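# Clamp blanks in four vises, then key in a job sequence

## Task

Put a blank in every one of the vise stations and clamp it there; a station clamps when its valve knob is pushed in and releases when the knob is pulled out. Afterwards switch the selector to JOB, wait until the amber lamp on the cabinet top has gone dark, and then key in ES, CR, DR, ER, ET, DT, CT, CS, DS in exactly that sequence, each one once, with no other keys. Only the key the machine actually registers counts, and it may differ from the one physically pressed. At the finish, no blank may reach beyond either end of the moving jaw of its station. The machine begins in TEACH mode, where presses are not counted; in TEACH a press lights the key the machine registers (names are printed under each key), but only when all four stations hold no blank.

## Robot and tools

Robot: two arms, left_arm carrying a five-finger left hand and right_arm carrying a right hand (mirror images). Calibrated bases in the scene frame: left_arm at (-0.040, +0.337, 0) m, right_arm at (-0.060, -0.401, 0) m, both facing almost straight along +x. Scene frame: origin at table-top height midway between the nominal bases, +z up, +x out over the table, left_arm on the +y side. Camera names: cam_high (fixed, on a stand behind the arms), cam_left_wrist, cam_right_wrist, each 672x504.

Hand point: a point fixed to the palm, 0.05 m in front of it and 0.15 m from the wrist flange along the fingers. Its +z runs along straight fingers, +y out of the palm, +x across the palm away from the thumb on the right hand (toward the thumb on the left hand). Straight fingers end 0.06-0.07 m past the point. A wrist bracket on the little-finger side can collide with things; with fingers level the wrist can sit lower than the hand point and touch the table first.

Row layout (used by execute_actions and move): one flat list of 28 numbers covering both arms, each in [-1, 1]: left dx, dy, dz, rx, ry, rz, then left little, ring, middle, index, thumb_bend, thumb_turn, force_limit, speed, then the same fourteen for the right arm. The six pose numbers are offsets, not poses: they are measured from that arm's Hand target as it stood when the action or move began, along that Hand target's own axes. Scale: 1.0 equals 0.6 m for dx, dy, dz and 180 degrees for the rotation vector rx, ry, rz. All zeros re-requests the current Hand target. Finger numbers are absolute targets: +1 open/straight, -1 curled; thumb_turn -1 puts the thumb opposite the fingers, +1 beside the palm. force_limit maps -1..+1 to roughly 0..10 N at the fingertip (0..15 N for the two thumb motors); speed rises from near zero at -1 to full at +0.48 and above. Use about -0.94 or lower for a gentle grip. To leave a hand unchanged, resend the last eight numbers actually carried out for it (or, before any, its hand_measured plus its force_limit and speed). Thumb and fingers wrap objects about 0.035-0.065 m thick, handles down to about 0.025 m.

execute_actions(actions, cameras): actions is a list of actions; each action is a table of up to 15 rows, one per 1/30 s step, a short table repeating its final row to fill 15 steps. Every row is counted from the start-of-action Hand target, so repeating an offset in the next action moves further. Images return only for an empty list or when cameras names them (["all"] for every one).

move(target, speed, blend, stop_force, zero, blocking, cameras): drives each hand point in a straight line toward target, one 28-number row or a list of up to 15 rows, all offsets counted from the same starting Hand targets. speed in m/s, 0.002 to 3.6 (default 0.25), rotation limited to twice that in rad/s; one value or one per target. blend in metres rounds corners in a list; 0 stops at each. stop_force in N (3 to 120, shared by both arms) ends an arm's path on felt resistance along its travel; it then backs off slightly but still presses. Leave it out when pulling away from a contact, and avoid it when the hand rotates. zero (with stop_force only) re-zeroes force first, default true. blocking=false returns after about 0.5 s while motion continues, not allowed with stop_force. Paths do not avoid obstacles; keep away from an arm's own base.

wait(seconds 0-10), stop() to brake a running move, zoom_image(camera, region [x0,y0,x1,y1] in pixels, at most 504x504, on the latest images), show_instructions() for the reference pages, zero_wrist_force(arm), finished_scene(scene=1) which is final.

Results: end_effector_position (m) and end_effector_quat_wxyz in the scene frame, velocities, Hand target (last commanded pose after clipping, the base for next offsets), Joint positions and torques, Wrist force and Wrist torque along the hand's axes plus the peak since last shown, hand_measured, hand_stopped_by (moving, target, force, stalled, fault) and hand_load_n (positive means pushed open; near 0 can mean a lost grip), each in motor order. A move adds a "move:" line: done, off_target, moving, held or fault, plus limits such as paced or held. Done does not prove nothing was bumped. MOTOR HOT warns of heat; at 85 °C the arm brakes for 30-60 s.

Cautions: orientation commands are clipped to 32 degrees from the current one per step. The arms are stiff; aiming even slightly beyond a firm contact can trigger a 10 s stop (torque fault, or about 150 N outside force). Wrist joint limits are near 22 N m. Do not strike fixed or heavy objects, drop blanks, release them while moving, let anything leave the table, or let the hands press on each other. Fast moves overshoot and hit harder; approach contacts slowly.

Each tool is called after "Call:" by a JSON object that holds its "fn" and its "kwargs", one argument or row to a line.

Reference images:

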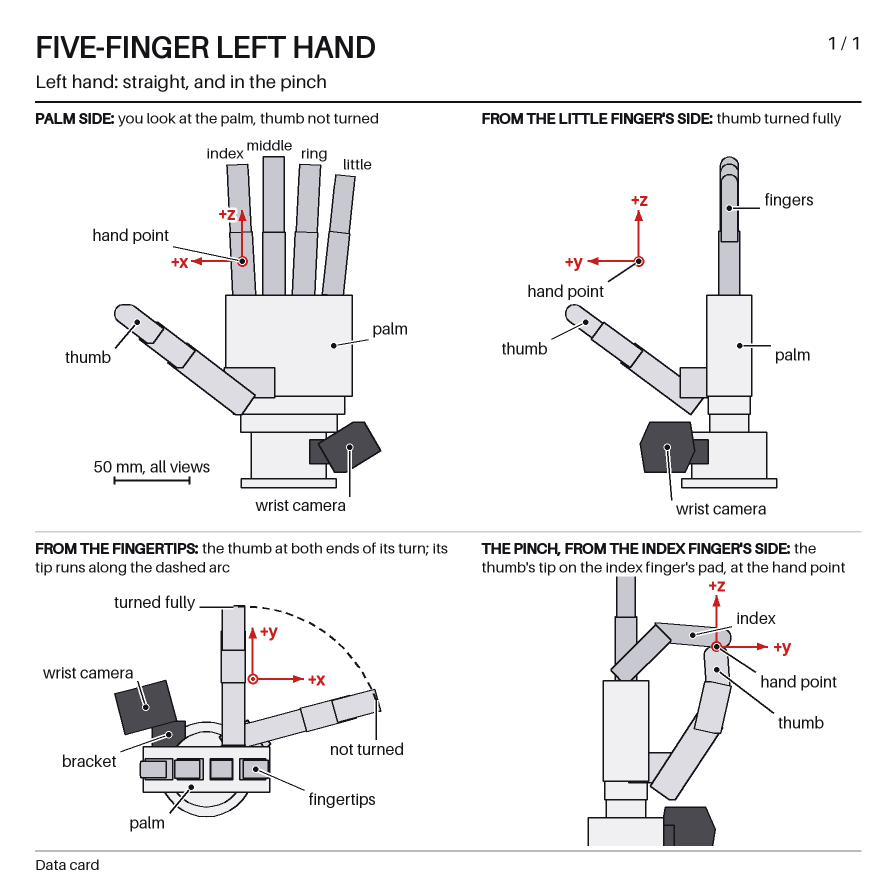

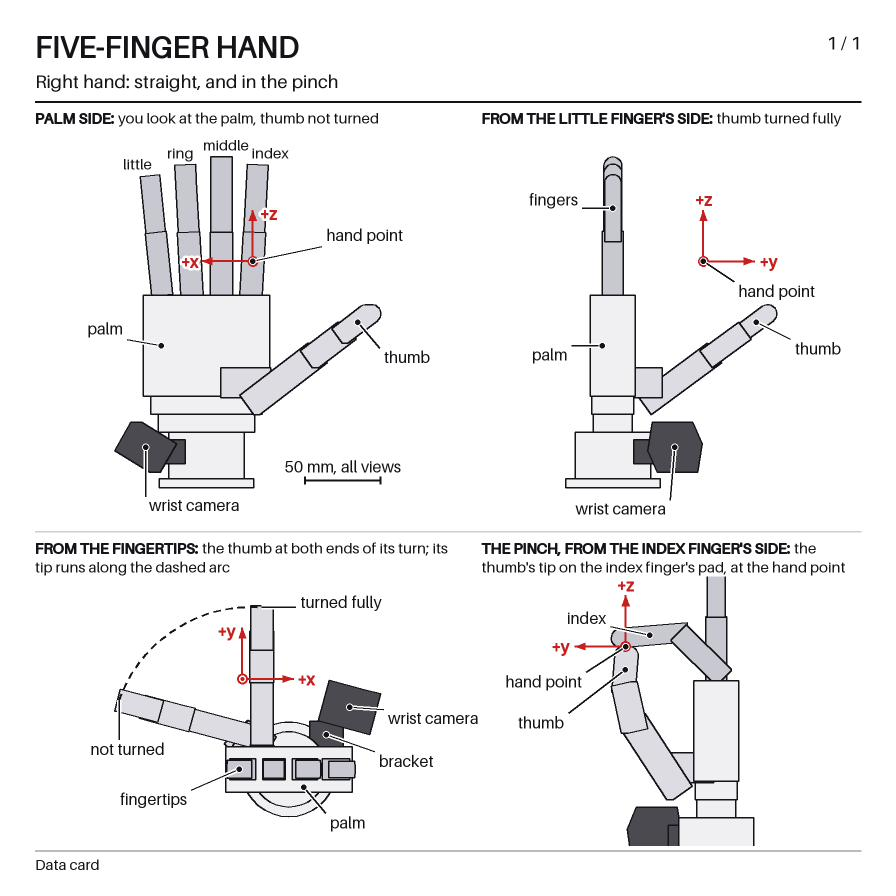

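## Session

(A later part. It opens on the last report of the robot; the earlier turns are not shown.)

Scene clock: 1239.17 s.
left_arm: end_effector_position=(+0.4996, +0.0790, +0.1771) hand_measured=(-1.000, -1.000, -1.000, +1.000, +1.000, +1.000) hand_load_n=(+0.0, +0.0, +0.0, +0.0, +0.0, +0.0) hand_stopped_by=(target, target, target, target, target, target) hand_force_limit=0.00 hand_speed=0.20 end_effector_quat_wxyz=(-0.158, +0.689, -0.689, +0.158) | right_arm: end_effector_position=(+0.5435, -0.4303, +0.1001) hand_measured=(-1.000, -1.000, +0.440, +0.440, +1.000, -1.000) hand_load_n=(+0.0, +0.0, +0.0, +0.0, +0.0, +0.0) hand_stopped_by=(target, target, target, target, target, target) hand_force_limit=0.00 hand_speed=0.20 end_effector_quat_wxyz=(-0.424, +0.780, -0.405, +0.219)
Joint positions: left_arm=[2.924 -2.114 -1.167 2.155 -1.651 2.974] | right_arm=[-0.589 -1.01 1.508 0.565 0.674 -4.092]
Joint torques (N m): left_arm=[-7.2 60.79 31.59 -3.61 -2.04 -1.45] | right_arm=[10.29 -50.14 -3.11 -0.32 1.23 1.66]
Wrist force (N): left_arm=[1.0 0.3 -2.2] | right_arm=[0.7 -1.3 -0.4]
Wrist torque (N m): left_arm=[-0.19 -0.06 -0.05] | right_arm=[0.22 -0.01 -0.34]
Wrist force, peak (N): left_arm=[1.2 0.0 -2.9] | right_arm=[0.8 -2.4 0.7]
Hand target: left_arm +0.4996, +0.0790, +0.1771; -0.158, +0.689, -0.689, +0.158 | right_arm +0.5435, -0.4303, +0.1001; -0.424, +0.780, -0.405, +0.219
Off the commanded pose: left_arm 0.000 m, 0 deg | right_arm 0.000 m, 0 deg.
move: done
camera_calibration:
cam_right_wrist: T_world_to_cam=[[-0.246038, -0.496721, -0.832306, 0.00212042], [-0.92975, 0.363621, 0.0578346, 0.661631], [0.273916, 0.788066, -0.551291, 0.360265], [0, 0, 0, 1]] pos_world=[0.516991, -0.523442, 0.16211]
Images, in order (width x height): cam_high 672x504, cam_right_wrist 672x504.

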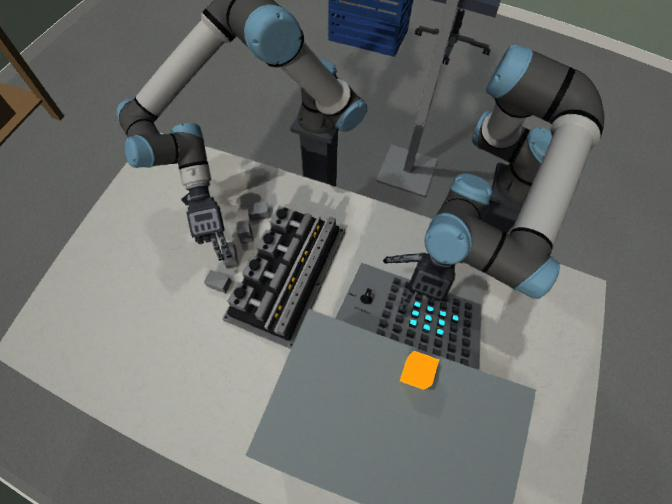

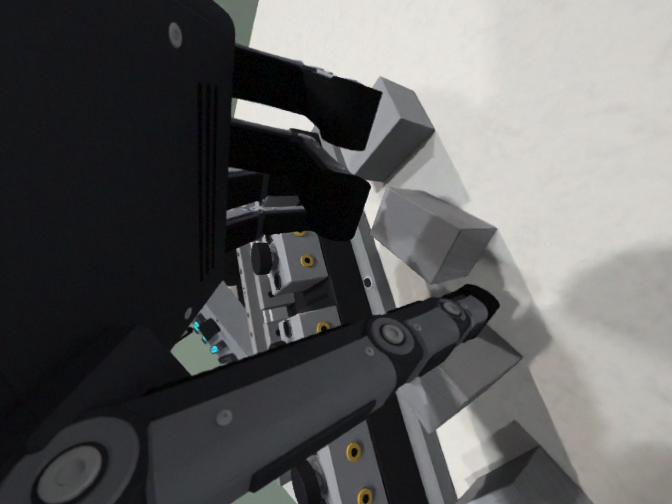

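Call:
{"fn": "move", "kwargs": {
  "target": [0, 0, 0, 0, 0, 0, -1, -1, -1, 1, 1, 1, 0, 0.2, 0.0013, 0.0817, 0.0702, 0, 0, 0, -1, -1, 0.44, 0.44, 1, -1, 0, 0.2],
  "speed": 0.08,
  "stop_force": 10,
  "cameras": ["cam_high", "cam_right_wrist"]
}}

Call:
{"fn": "zoom_image", "kwargs": {
  "camera": "cam_right_wrist",
  "region": [230, 100, 550, 340]
}}

Call:
{"fn": "zoom_image", "kwargs": {
  "camera": "cam_high",
  "region": [190, 210, 270, 290]
}}

Scene clock: 1279.20 s.
left_arm: end_effector_position=(+0.4996, +0.0790, +0.1771) hand_measured=(-1.000, -1.000, -1.000, +1.000, +1.000, +1.000) hand_load_n=(+0.0, +0.0, +0.0, +0.0, +0.0, +0.0) hand_stopped_by=(target, target, target, target, target, target) hand_force_limit=0.00 hand_speed=0.20 end_effector_quat_wxyz=(-0.158, +0.689, -0.689, +0.158) | right_arm: end_effector_position=(+0.5510, -0.4260, +0.0360) hand_measured=(-1.000, -1.000, +0.440, +0.440, +1.000, -1.000) hand_load_n=(+0.0, +0.0, +0.0, +0.0, +0.0, +0.0) hand_stopped_by=(target, target, target, target, target, target) hand_force_limit=0.00 hand_speed=0.20 end_effector_quat_wxyz=(-0.424, +0.780, -0.405, +0.219)
Joint positions: left_arm=[2.924 -2.114 -1.167 2.155 -1.651 2.974] | right_arm=[-0.573 -0.922 1.544 0.424 0.681 -4.07]
Joint torques (N m): left_arm=[-7.12 60.08 31.46 -3.61 -1.97 -1.36] | right_arm=[11.2 -26.43 0.35 -0.41 1.28 1.45]
Wrist force (N): left_arm=[1.3 0.5 -2.4] | right_arm=[0.6 -1.1 -0.4]
Wrist torque (N m): left_arm=[-0.15 -0.11 -0.03] | right_arm=[0.27 -0.01 -0.33]
Wrist force, peak (N): left_arm=[1.4 0.1 -2.7] | right_arm=[0.7 -2.0 -0.8]
Hand target: left_arm +0.4996, +0.0790, +0.1771; -0.158, +0.689, -0.689, +0.158 | right_arm +0.5510, -0.4260, +0.0360; -0.424, +0.780, -0.405, +0.219
Off the commanded pose: left_arm 0.000 m, 0 deg | right_arm 0.000 m, 0 deg.
move: done
camera_calibration:
cam_right_wrist: T_world_to_cam=[[-0.246077, -0.496707, -0.832303, -0.0471968], [-0.929679, 0.363816, 0.0577462, 0.670692], [0.274123, 0.787985, -0.551304, 0.319284], [0, 0, 0, 1]] pos_world=[0.524391, -0.519042, 0.0980106]
Images, in order (width x height): cam_high 672x504, cam_right_wrist 672x504.

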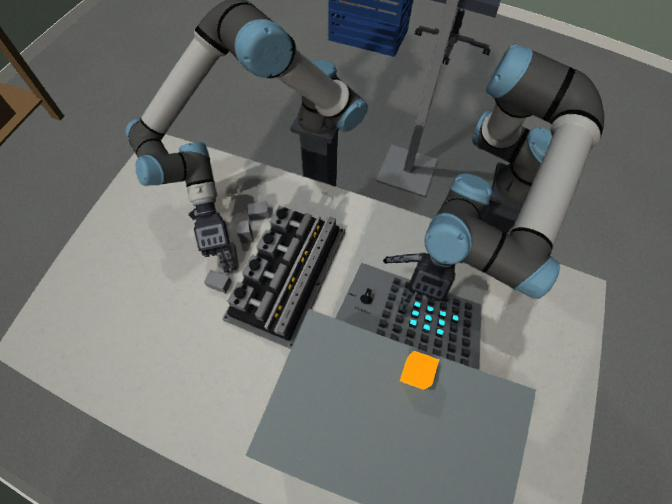

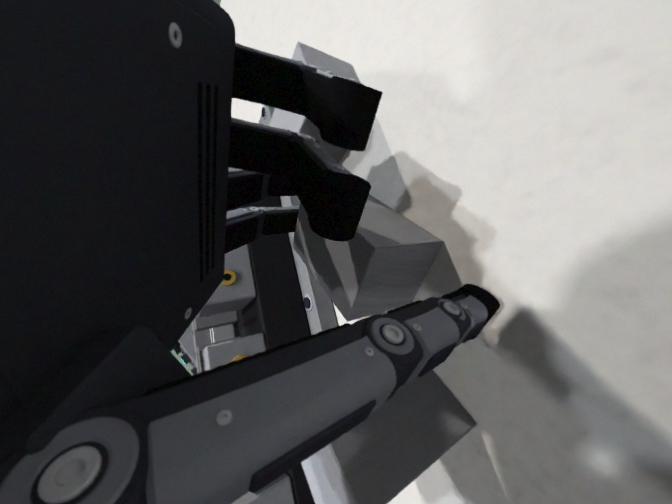

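Scaled by 1.575 from the camera's 672x504 image, which has a finer 960x720 frame.

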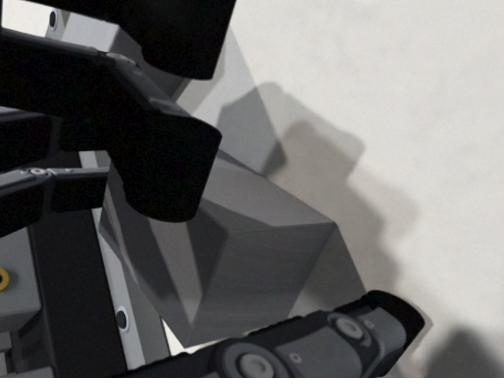

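Scaled by 6.300 from the camera's 672x504 image, which has a finer 960x720 frame.

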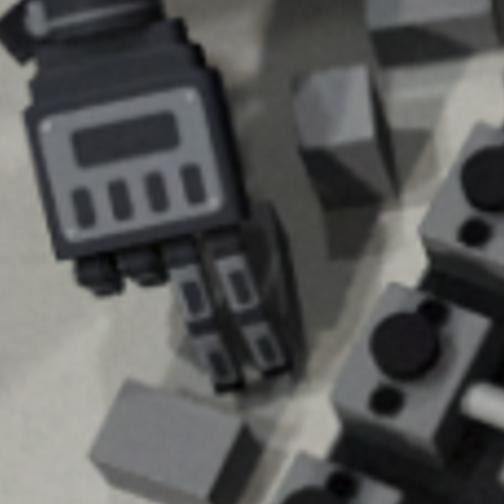

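Call:
{"fn": "execute_actions", "kwargs": {
  "actions": [
    [[0,0,0,0,0,0,-1,-1,-1,1,1,1,0,0.2, 0,0,0,0,0,0,-1,-1,-0.2,-0.2,0.2,-1,0,-0.6]],
    [[0,0,0,0,0,0,-1,-1,-1,1,1,1,0,0.2, 0,0,0,0,0,0,-1,-1,-0.2,-0.2,0.2,-1,0,-0.6]]
  ],
  "cameras": ["cam_high", "cam_right_wrist"]
}}

Call:
{"fn": "zoom_image", "kwargs": {
  "camera": "cam_right_wrist",
  "region": [230, 100, 550, 340]
}}

Call:
{"fn": "zoom_image", "kwargs": {
  "camera": "cam_high",
  "region": [190, 210, 270, 290]
}}

Scene clock: 1299.10 s.
left_arm: end_effector_position=(+0.4996, +0.0790, +0.1771) hand_measured=(-1.000, -1.000, -1.000, +1.000, +1.000, +1.000) hand_load_n=(+0.0, +0.0, +0.5, +0.0, +0.0, +0.0) hand_stopped_by=(target, target, target, target, target, target) hand_force_limit=0.00 hand_speed=0.20 end_effector_quat_wxyz=(-0.158, +0.689, -0.689, +0.158) | right_arm: end_effector_position=(+0.5510, -0.4259, +0.0360) hand_measured=(-1.000, -1.000, +0.116, +0.114, +0.842, -1.000) hand_load_n=(+0.0, +0.0, +12.0, +7.5, +19.5, -2.0) hand_stopped_by=(target, target, force, force, force, target) hand_force_limit=0.00 hand_speed=-0.60 end_effector_quat_wxyz=(-0.424, +0.780, -0.405, +0.219)
Joint positions: left_arm=[2.924 -2.114 -1.167 2.155 -1.651 2.974] | right_arm=[-0.573 -0.922 1.544 0.424 0.682 -4.07]
Joint torques (N m): left_arm=[-7.16 59.35 31.26 -3.37 -1.87 -1.23] | right_arm=[7.17 -27.68 -1.86 2.63 0.18 0.84]
Wrist force (N): left_arm=[0.9 0.1 -2.3] | right_arm=[0.3 -6.8 -4.5]
Wrist torque (N m): left_arm=[-0.21 -0.04 -0.05] | right_arm=[-0.14 0.06 -0.42]
Wrist force, peak (N): left_arm=[1.2 0.3 -2.8] | right_arm=[0.2 -7.2 -4.6]
Hand target: left_arm +0.4996, +0.0790, +0.1771; -0.158, +0.689, -0.689, +0.158 | right_arm +0.5510, -0.4260, +0.0360; -0.424, +0.780, -0.405, +0.219
Off the commanded pose: left_arm 0.000 m, 0 deg | right_arm 0.000 m, 0 deg.
Step readings (end_effector_position of left_arm | right_arm):
0: (+0.4996, +0.0790, +0.1771) | (+0.5510, -0.4260, +0.0360)
1: (+0.4996, +0.0790, +0.1771) | (+0.5510, -0.4260, +0.0360)
2: (+0.4996, +0.0790, +0.1771) | (+0.5510, -0.4260, +0.0360)
4: (+0.4996, +0.0790, +0.1771) | (+0.5510, -0.4260, +0.0360)
8: (+0.4996, +0.0790, +0.1771) | (+0.5510, -0.4259, +0.0360)
15: (+0.4996, +0.0790, +0.1771) | (+0.5510, -0.4259, +0.0360)
16: (+0.4996, +0.0790, +0.1771) | (+0.5510, -0.4259, +0.0360)
17: (+0.4996, +0.0790, +0.1771) | (+0.5510, -0.4259, +0.0360)
19: (+0.4996, +0.0790, +0.1771) | (+0.5510, -0.4259, +0.0360)
23: (+0.4996, +0.0790, +0.1771) | (+0.5510, -0.4259, +0.0360)
30: (+0.4996, +0.0790, +0.1771) | (+0.5510, -0.4259, +0.0360)
camera_calibration:
cam_right_wrist: T_world_to_cam=[[-0.246077, -0.496707, -0.832303, -0.0471968], [-0.929679, 0.363816, 0.0577462, 0.670692], [0.274123, 0.787985, -0.551304, 0.319284], [0, 0, 0, 1]] pos_world=[0.524391, -0.519042, 0.0980106]
Images, in order (width x height): cam_high 672x504, cam_right_wrist 672x504.

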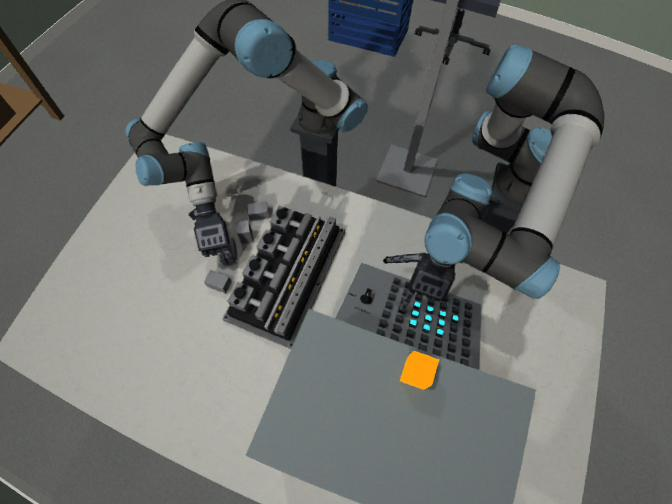

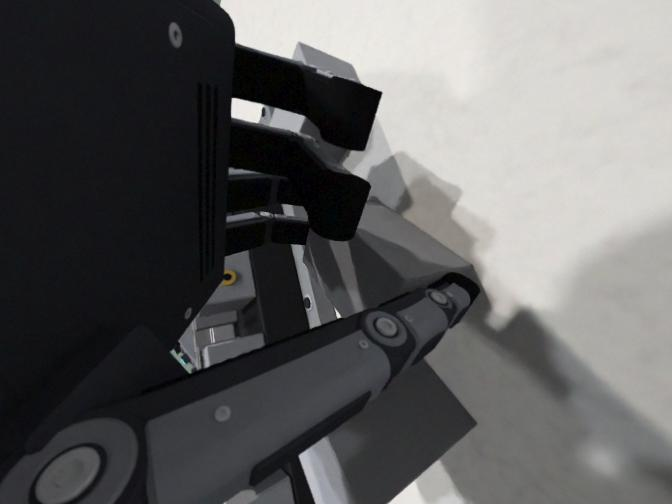

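Scaled by 1.575 from the camera's 672x504 image, which has a finer 960x720 frame.

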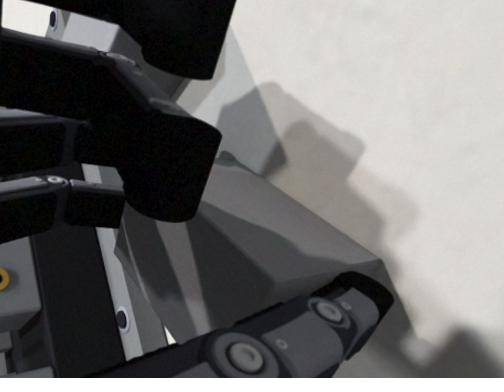

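Scaled by 6.300 from the camera's 672x504 image, which has a finer 960x720 frame.

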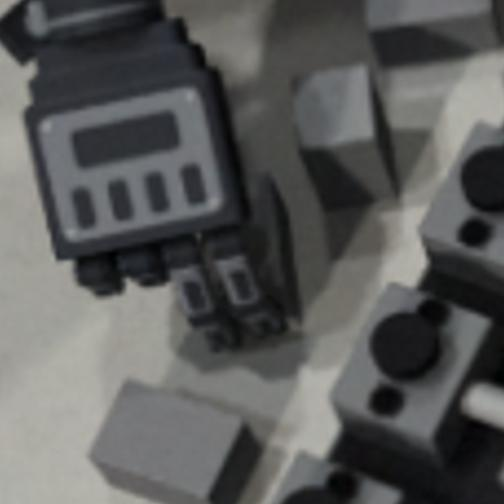

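Call:
{"fn": "move", "kwargs": {
  "target": [0, 0, 0, 0, 0, 0, -1, -1, -1, 1, 1, 1, 0, 0.2, 0, -0.1397, -0.0908, 0, 0, 0, -1, -1, -0.2, -0.2, 0.2, -1, 0, -0.6],
  "speed": 0.1,
  "cameras": ["cam_high", "cam_right_wrist"]
}}

Call:
{"fn": "zoom_image", "kwargs": {
  "camera": "cam_right_wrist",
  "region": [230, 100, 550, 340]
}}

Call:
{"fn": "zoom_image", "kwargs": {
  "camera": "cam_high",
  "region": [180, 190, 270, 280]
}}

Scene clock: 1307.67 s.
left_arm: end_effector_position=(+0.4996, +0.0790, +0.1771) hand_measured=(-1.000, -1.000, -1.000, +1.000, +1.000, +1.000) hand_load_n=(+0.0, +0.0, +0.0, +0.0, +0.0, +0.0) hand_stopped_by=(target, target, target, target, target, target) hand_force_limit=0.00 hand_speed=0.20 end_effector_quat_wxyz=(-0.158, +0.689, -0.689, +0.158) | right_arm: end_effector_position=(+0.5510, -0.4260, +0.1358) hand_measured=(-1.000, -1.000, +0.116, +0.114, +0.842, -1.000) hand_load_n=(+0.0, +0.0, +11.5, +7.0, +20.5, -1.0) hand_stopped_by=(target, target, force, force, force, target) hand_force_limit=0.00 hand_speed=-0.60 end_effector_quat_wxyz=(-0.424, +0.780, -0.405, +0.219)
Joint positions: left_arm=[2.924 -2.114 -1.167 2.155 -1.651 2.974] | right_arm=[-0.573 -1.038 1.447 0.636 0.682 -4.07]
Joint torques (N m): left_arm=[-7.17 58.58 31.38 -3.57 -1.81 -1.38] | right_arm=[-10.35 -54.12 -29.93 3.5 -1.81 -0.87]
Wrist force (N): left_arm=[1.0 0.3 -2.3] | right_arm=[0.9 0.9 1.1]
Wrist torque (N m): left_arm=[-0.19 -0.06 -0.04] | right_arm=[0.29 -0.04 -0.31]
Wrist force, peak (N): left_arm=[1.3 0.2 -2.8] | right_arm=[0.3 -7.3 -4.6]
Hand target: left_arm +0.4996, +0.0790, +0.1771; -0.158, +0.689, -0.689, +0.158 | right_arm +0.5510, -0.4260, +0.1360; -0.424, +0.780, -0.405, +0.219
Off the commanded pose: left_arm 0.000 m, 0 deg | right_arm 0.000 m, 0 deg.
move: done
camera_calibration:
cam_right_wrist: T_world_to_cam=[[-0.2461, -0.496772, -0.832257, 0.0358939], [-0.929677, 0.363821, 0.0577432, 0.665054], [0.274107, 0.787941, -0.551374, 0.37441], [0, 0, 0, 1]] pos_world=[0.524491, -0.519143, 0.197911]
Images, in order (width x height): cam_high 672x504, cam_right_wrist 672x504.

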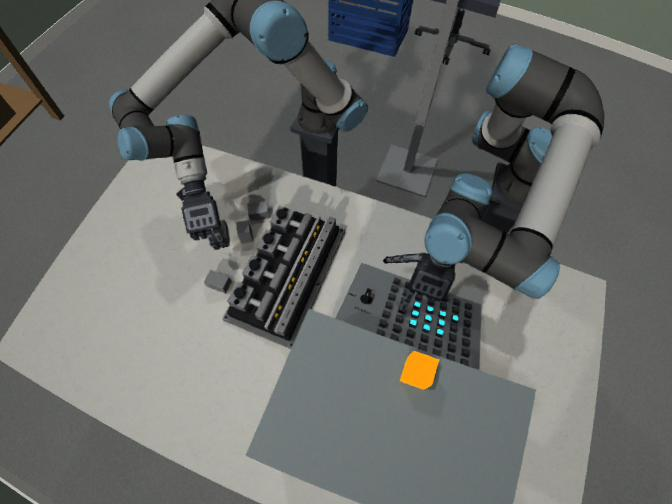

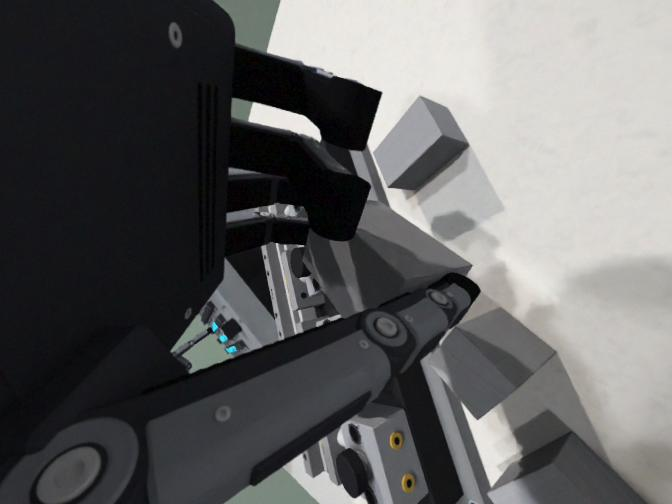

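Scaled by 1.575 from the camera's 672x504 image, which has a finer 960x720 frame.

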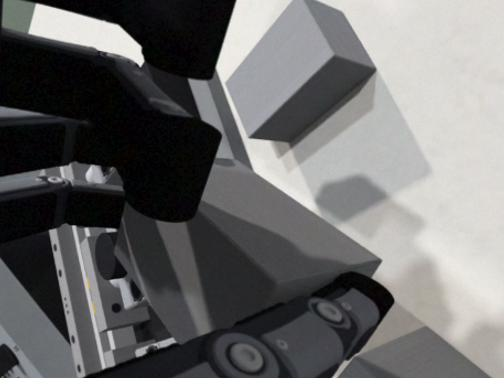

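Scaled by 5.600 from the camera's 672x504 image, which has a finer 960x720 frame.

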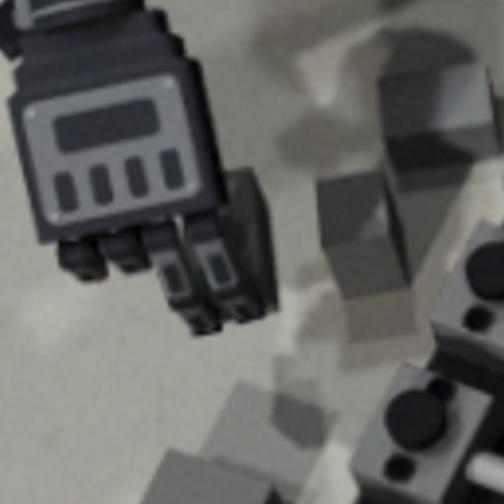

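Call:
{"fn": "zoom_image", "kwargs": {
  "camera": "cam_right_wrist",
  "region": [290, 180, 490, 340]
}}

Scaled by 2.520 from the camera's 672x504 image, which has a finer 960x720 frame.

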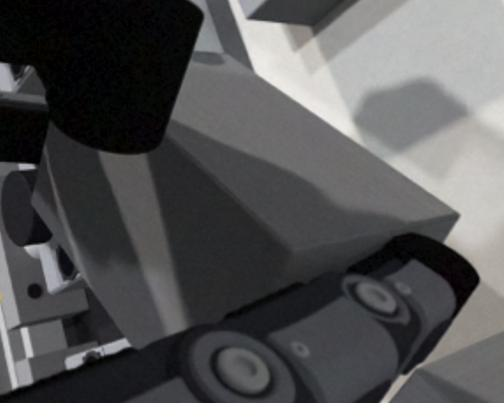

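Call:
{"fn": "move", "kwargs": {
  "target": [
    [0.0, -0.06, -0.05, 0, 0, 0, -1, -1, -1, 1, 1, 1, 0, 0.2, 0, -0.0475, -0.0309, 0, 0, 0, -1, -1, -0.2, -0.2, 0.2, -1, 0, -0.6],
    [0.1983, -0.1362, -0.069, 0, 0, 0, 1, 1, 1, 1, 1, 1, 0, 0.2, -0.2458, -0.189, 0.1872, 0, 0.1640, 0.1065, -1, -1, -0.2, -0.2, 0.2, -1, 0, -0.6]
  ],
  "speed": 0.15,
  "blend": [0.01, 0],
  "cameras": ["cam_high", "cam_left_wrist", "cam_right_wrist"]
}}

Call:
{"fn": "zoom_image", "kwargs": {
  "camera": "cam_left_wrist",
  "region": [220, 140, 460, 340]
}}

Call:
{"fn": "zoom_image", "kwargs": {
  "camera": "cam_high",
  "region": [210, 200, 340, 320]
}}

Scene clock: 1367.57 s.
left_arm: end_effector_position=(+0.5550, -0.0400, +0.2501) hand_measured=(+1.000, +1.000, +1.000, +1.000, +1.000, +1.000) hand_load_n=(+0.0, +0.0, -0.5, +0.0, +0.0, +0.0) hand_stopped_by=(target, target, target, target, target, target) hand_force_limit=0.00 hand_speed=0.20 end_effector_quat_wxyz=(-0.158, +0.689, -0.689, +0.158) | right_arm: end_effector_position=(+0.5938, -0.2157, +0.1700) hand_measured=(-1.000, -1.000, +0.116, +0.114, +0.842, -1.000) hand_load_n=(+0.0, +0.0, +11.0, +7.0, +20.5, -1.0) hand_stopped_by=(target, target, force, force, force, target) hand_force_limit=0.00 hand_speed=-0.60 end_effector_quat_wxyz=(-0.337, +0.621, -0.622, +0.337)
Joint positions: left_arm=[2.75 -2.552 -0.215 1.621 -1.724 2.815] | right_arm=[0.042 -1.179 1.476 0.28 1.609 -3.116]
Joint torques (N m): left_arm=[-7.17 41.2 30.23 -3.46 -1.78 -1.45] | right_arm=[11.29 -23.43 -32.77 1.28 2.34 1.46]
Wrist force (N): left_arm=[1.1 0.1 -2.3] | right_arm=[0.8 0.4 0.9]
Wrist torque (N m): left_arm=[-0.22 -0.08 -0.03] | right_arm=[0.28 -0.02 -0.32]
Wrist force, peak (N): left_arm=[1.6 0.6 -2.8] | right_arm=[0.8 1.5 1.3]
Hand target: left_arm +0.5550, -0.0400, +0.2501; -0.158, +0.689, -0.689, +0.158 | right_arm +0.5938, -0.2157, +0.1700; -0.337, +0.621, -0.622, +0.337
Off the commanded pose: left_arm 0.000 m, 0 deg | right_arm 0.000 m, 0 deg.
move: done
camera_calibration:
cam_left_wrist: T_world_to_cam=[[0.891163, -0.193265, 0.41046, -0.602633], [-0.376499, -0.819839, 0.431407, 0.0589293], [0.253135, -0.538992, -0.803374, 0.153518], [0, 0, 0, 1]] pos_world=[0.52037, 0.01459, 0.345267]
cam_right_wrist: T_world_to_cam=[[-0.487971, -0.264408, -0.831849, 0.372969], [-0.549939, 0.833205, 0.0577612, 0.502044], [0.677828, 0.485652, -0.551988, -0.0890307], [0, 0, 0, 1]] pos_world=[0.518439, -0.276452, 0.232111]

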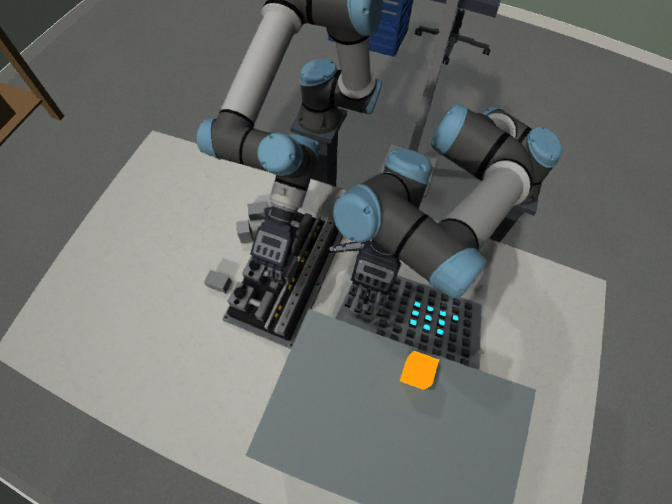

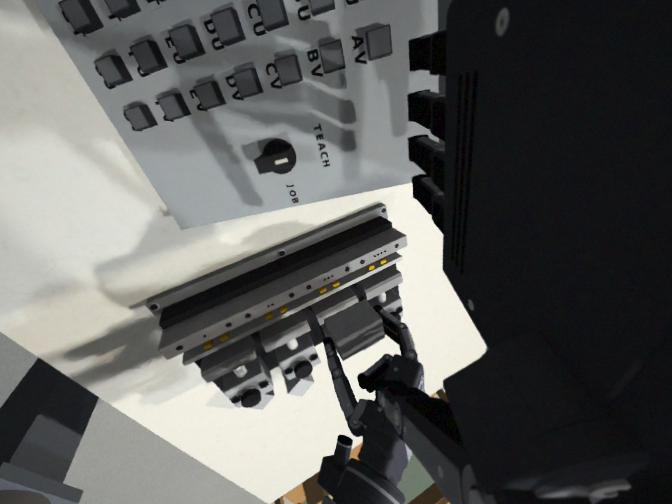

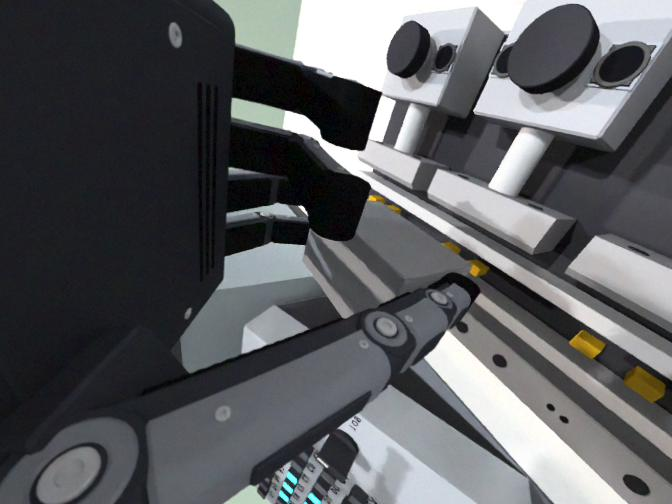

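Scaled by 2.100 from the camera's 672x504 image, which has a finer 960x720 frame.

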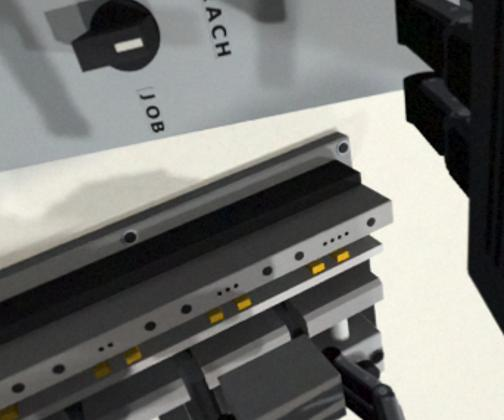

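Scaled by 3.877 from the camera's 672x504 image, which has a finer 960x720 frame.

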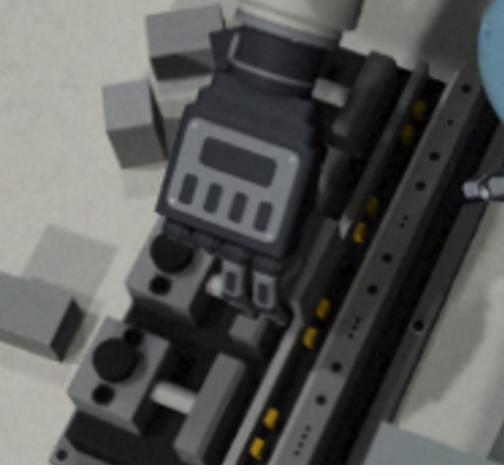

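Call:
{"fn": "zoom_image", "kwargs": {
  "camera": "cam_right_wrist",
  "region": [400, 150, 672, 450]
}}

Call:
{"fn": "zoom_image", "kwargs": {
  "camera": "cam_left_wrist",
  "region": [290, 240, 430, 400]
}}

Scaled by 1.680 from the camera's 672x504 image, which has a finer 960x720 frame.

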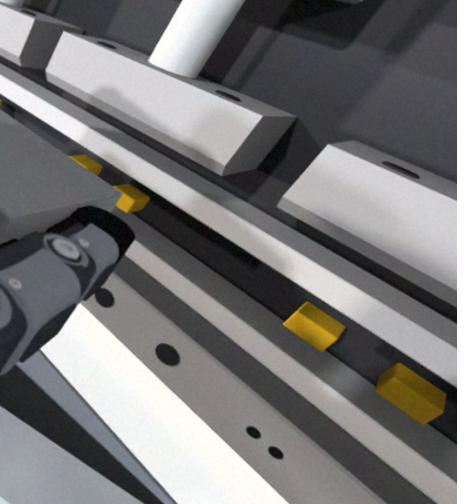

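Scaled by 3.150 from the camera's 672x504 image, which has a finer 960x720 frame.

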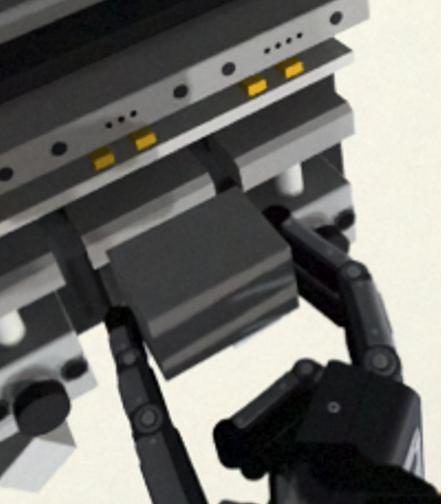

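Call:
{"fn": "zoom_image", "kwargs": {
  "camera": "cam_left_wrist",
  "region": [315, 290, 395, 370]
}}

Scaled by 6.300 from the camera's 672x504 image, which has a finer 960x720 frame.

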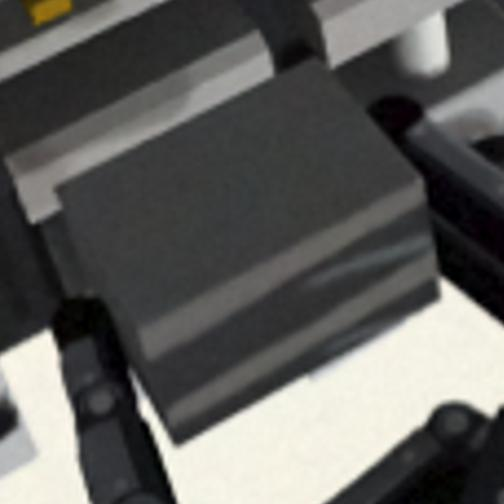

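Call:
{"fn": "move", "kwargs": {
  "target": [0, 0, 0, 0, 0, 0, 1, 1, 1, 1, 1, 1, 0, 0.2, 0, 0.0475, 0.0309, 0, 0, 0, -1, -1, -0.2, -0.2, 0.2, -1, 0, -0.6],
  "speed": 0.08,
  "stop_force": 6,
  "cameras": ["cam_high", "cam_left_wrist", "cam_right_wrist"]
}}

Call:
{"fn": "zoom_image", "kwargs": {
  "camera": "cam_left_wrist",
  "region": [300, 250, 420, 370]
}}

Call:
{"fn": "zoom_image", "kwargs": {
  "camera": "cam_right_wrist",
  "region": [300, 160, 560, 360]
}}

Scene clock: 1449.33 s.
left_arm: end_effector_position=(+0.5550, -0.0400, +0.2501) hand_measured=(+1.000, +1.000, +1.000, +1.000, +1.000, +1.000) hand_load_n=(+0.0, +0.0, +0.0, +0.0, +0.0, +0.0) hand_stopped_by=(target, target, target, target, target, target) hand_force_limit=0.00 hand_speed=0.20 end_effector_quat_wxyz=(-0.158, +0.689, -0.689, +0.158) | right_arm: end_effector_position=(+0.5938, -0.2157, +0.1360) hand_measured=(-1.000, -1.000, +0.116, +0.114, +0.842, -1.000) hand_load_n=(+0.0, +0.0, +11.0, +7.0, +20.5, -1.0) hand_stopped_by=(target, target, force, force, force, target) hand_force_limit=0.00 hand_speed=-0.60 end_effector_quat_wxyz=(-0.337, +0.621, -0.622, +0.337)
Joint positions: left_arm=[2.75 -2.552 -0.215 1.621 -1.724 2.815] | right_arm=[0.042 -1.152 1.529 0.201 1.609 -3.116]
Joint torques (N m): left_arm=[-6.09 41.28 30.51 -3.7 0.47 -1.46] | right_arm=[11.66 -23.66 -3.93 -2.21 0.49 1.61]
Wrist force (N): left_arm=[1.0 0.1 -1.9] | right_arm=[0.7 0.5 1.0]
Wrist torque (N m): left_arm=[-0.24 -0.07 -0.03] | right_arm=[0.28 0.00 -0.32]
Wrist force, peak (N): left_arm=[1.1 0.4 -2.5] | right_arm=[0.9 0.9 1.2]
Hand target: left_arm +0.5550, -0.0400, +0.2501; -0.158, +0.689, -0.689, +0.158 | right_arm +0.5938, -0.2157, +0.1360; -0.337, +0.621, -0.622, +0.337
Off the commanded pose: left_arm 0.000 m, 0 deg | right_arm 0.000 m, 0 deg.
move: done
camera_calibration:
cam_left_wrist: T_world_to_cam=[[0.891173, -0.193287, 0.410428, -0.602626], [-0.376488, -0.819862, 0.431373, 0.0589362], [0.253116, -0.538949, -0.803409, 0.15354], [0, 0, 0, 1]] pos_world=[0.52037, 0.0145901, 0.345267]
cam_right_wrist: T_world_to_cam=[[-0.487989, -0.26442, -0.831834, 0.344715], [-0.549882, 0.833246, 0.0577155, 0.503916], [0.677861, 0.485575, -0.552015, -0.10788], [0, 0, 0, 1]] pos_world=[0.518439, -0.276353, 0.198111]

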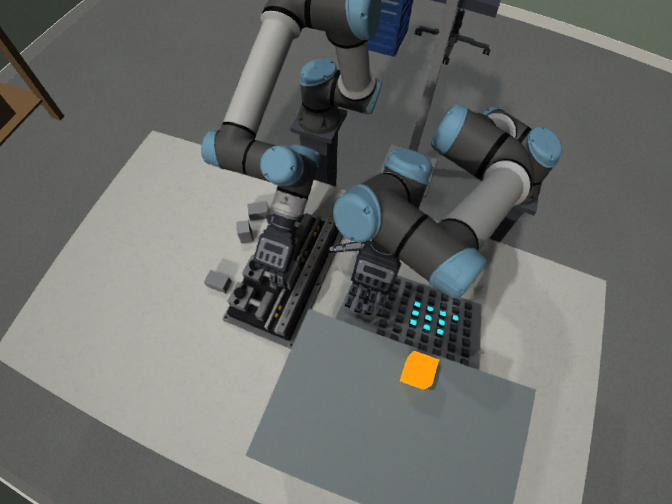

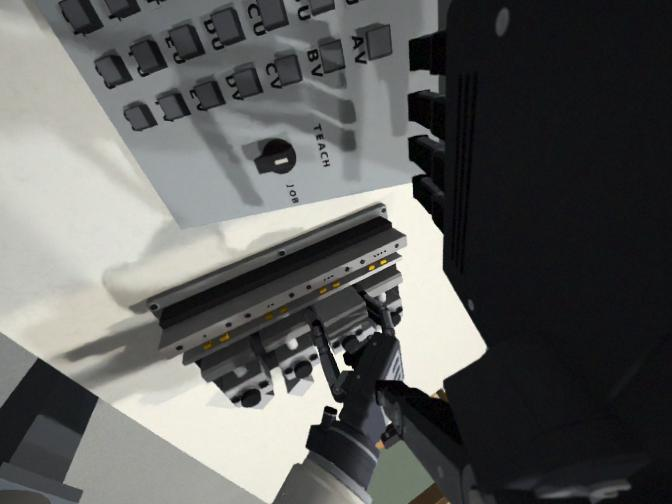

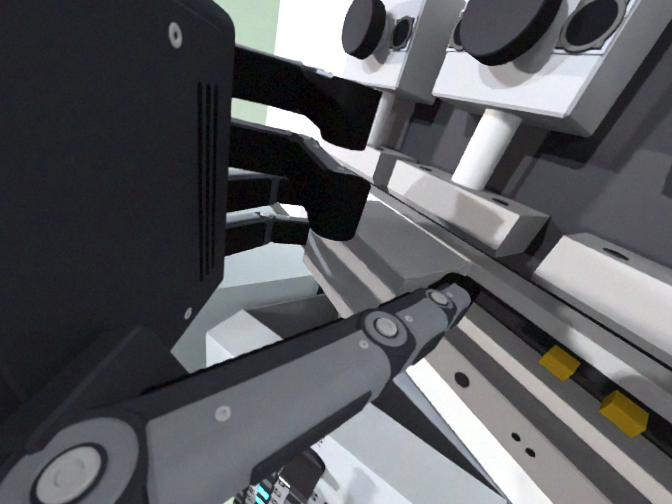

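Scaled by 4.200 from the camera's 672x504 image, which has a finer 960x720 frame.

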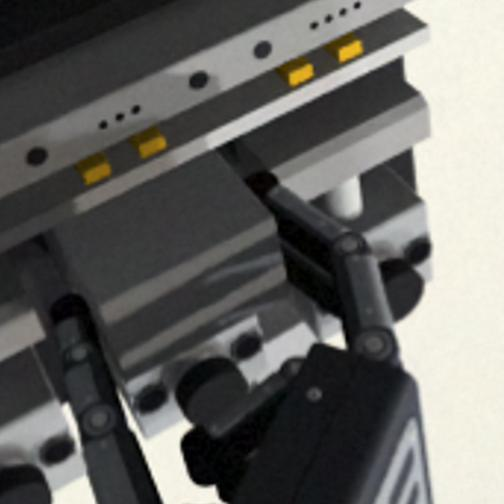

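Scaled by 1.938 from the camera's 672x504 image, which has a finer 960x720 frame.

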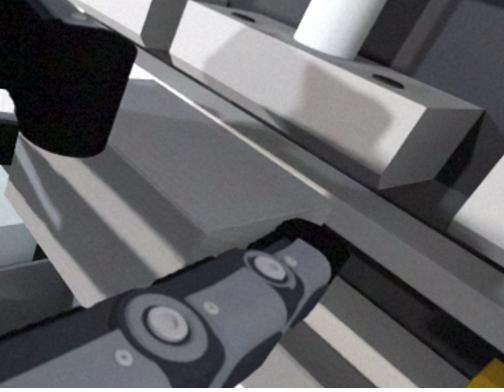

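Call:
{"fn": "move", "kwargs": {
  "target": [
    [0, 0, 0, 0, 0, 0, 1, 1, 1, 1, 1, 1, 0, 0.2, -0.0017, -0.0054, 0.0084, 0, 0, 0, -1, -1, -0.2, -0.2, 0.2, -1, 0, -0.6],
    [0, 0, 0, 0, 0, 0, 1, 1, 1, 1, 1, 1, 0, 0.2, -0.0017, 0.0589, 0.0502, 0, 0, 0, -1, -1, -0.2, -0.2, 0.2, -1, 0, -0.6]
  ],
  "speed": 0.03,
  "stop_force": 5,
  "cameras": ["cam_high", "cam_left_wrist", "cam_right_wrist"]
}}

Call:
{"fn": "zoom_image", "kwargs": {
  "camera": "cam_left_wrist",
  "region": [300, 250, 420, 370]
}}

Call:
{"fn": "zoom_image", "kwargs": {
  "camera": "cam_right_wrist",
  "region": [300, 160, 560, 360]
}}

Scene clock: 1501.87 s.
left_arm: end_effector_position=(+0.5550, -0.0400, +0.2501) hand_measured=(+1.000, +1.000, +1.000, +1.000, +1.000, +1.000) hand_load_n=(+0.0, +0.0, +0.0, +0.0, +0.0, +0.0) hand_stopped_by=(target, target, target, target, target, target) hand_force_limit=0.00 hand_speed=0.20 end_effector_quat_wxyz=(-0.158, +0.689, -0.689, +0.158) | right_arm: end_effector_position=(+0.5997, -0.2147, +0.1069) hand_measured=(-1.000, -1.000, +0.116, +0.114, +0.842, -1.000) hand_load_n=(+0.0, +0.0, +10.5, +6.5, +20.5, -1.0) hand_stopped_by=(target, target, force, force, force, target) hand_force_limit=0.00 hand_speed=-0.60 end_effector_quat_wxyz=(-0.337, +0.621, -0.622, +0.337)
Joint positions: left_arm=[2.75 -2.552 -0.215 1.621 -1.724 2.815] | right_arm=[0.044 -1.112 1.549 0.14 1.61 -3.115]
Joint torques (N m): left_arm=[-4.27 41.31 30.55 -3.58 1.4 -1.38] | right_arm=[10.52 -50.96 -31.33 -1.51 -0.28 -1.16]
Wrist force (N): left_arm=[1.0 0.2 -2.3] | right_arm=[0.4 0.3 -0.3]
Wrist torque (N m): left_arm=[-0.20 -0.07 -0.03] | right_arm=[0.32 0.07 -0.35]
Wrist force, peak (N): left_arm=[1.4 0.3 -2.6] | right_arm=[0.0 -19.7 -9.5]
Hand target: left_arm +0.5550, -0.0400, +0.2501; -0.158, +0.689, -0.689, +0.158 | right_arm +0.5997, -0.2146, +0.1069; -0.337, +0.621, -0.622, +0.337 (not the last commanded pose)
Off the commanded pose: left_arm 0.000 m, 0 deg | right_arm 0.017 m, 0 deg.
move: contact (right_arm); path passed 1 of 2 targets
camera_calibration:
cam_left_wrist: T_world_to_cam=[[0.891173, -0.193287, 0.410428, -0.602626], [-0.376488, -0.819862, 0.431373, 0.0589362], [0.253116, -0.538949, -0.803409, 0.15354], [0, 0, 0, 1]] pos_world=[0.52037, 0.0145901, 0.345267]
cam_right_wrist: T_world_to_cam=[[-0.487989, -0.26442, -0.831834, 0.323701], [-0.549882, 0.833246, 0.0577155, 0.508061], [0.677861, 0.485575, -0.552015, -0.128496], [0, 0, 0, 1]] pos_world=[0.524439, -0.275353, 0.169011]

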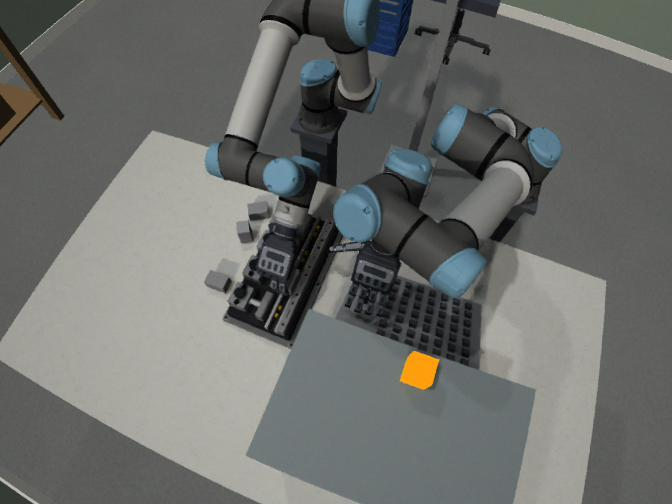

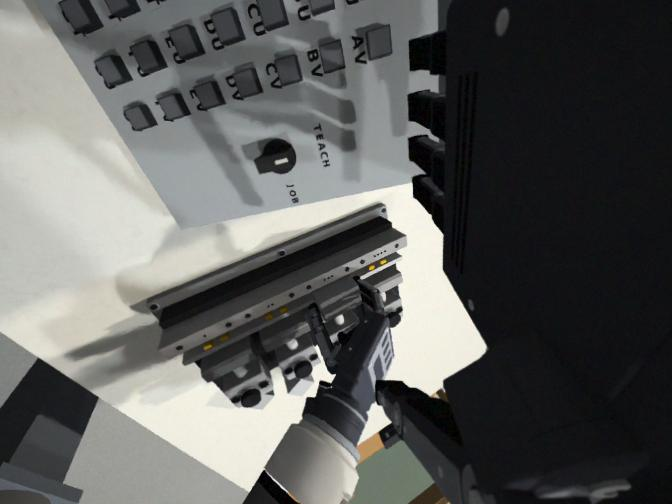

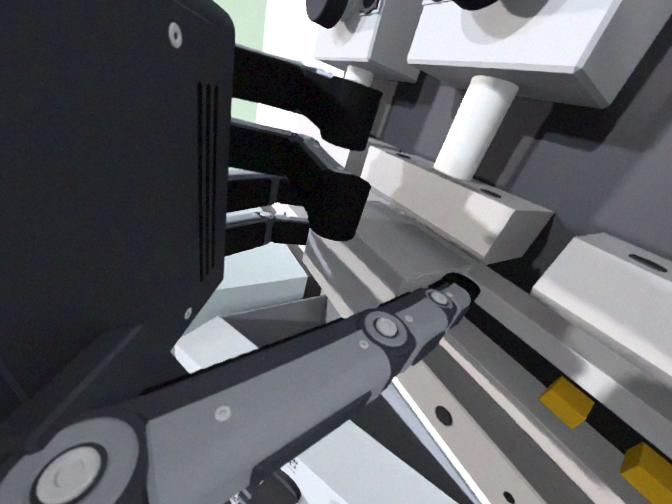

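Scaled by 4.200 from the camera's 672x504 image, which has a finer 960x720 frame.

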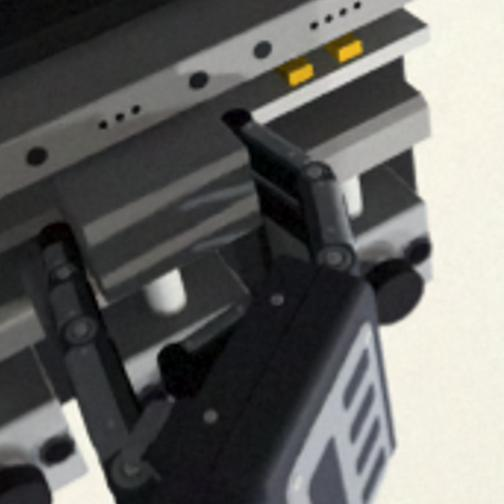

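Scaled by 1.938 from the camera's 672x504 image, which has a finer 960x720 frame.

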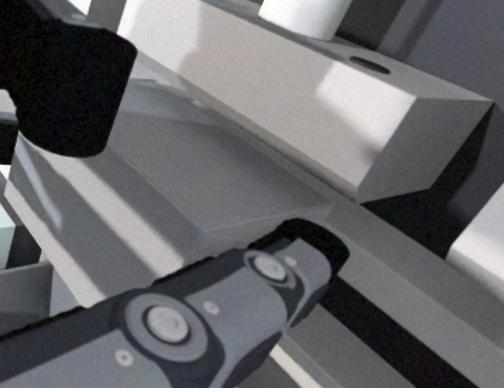

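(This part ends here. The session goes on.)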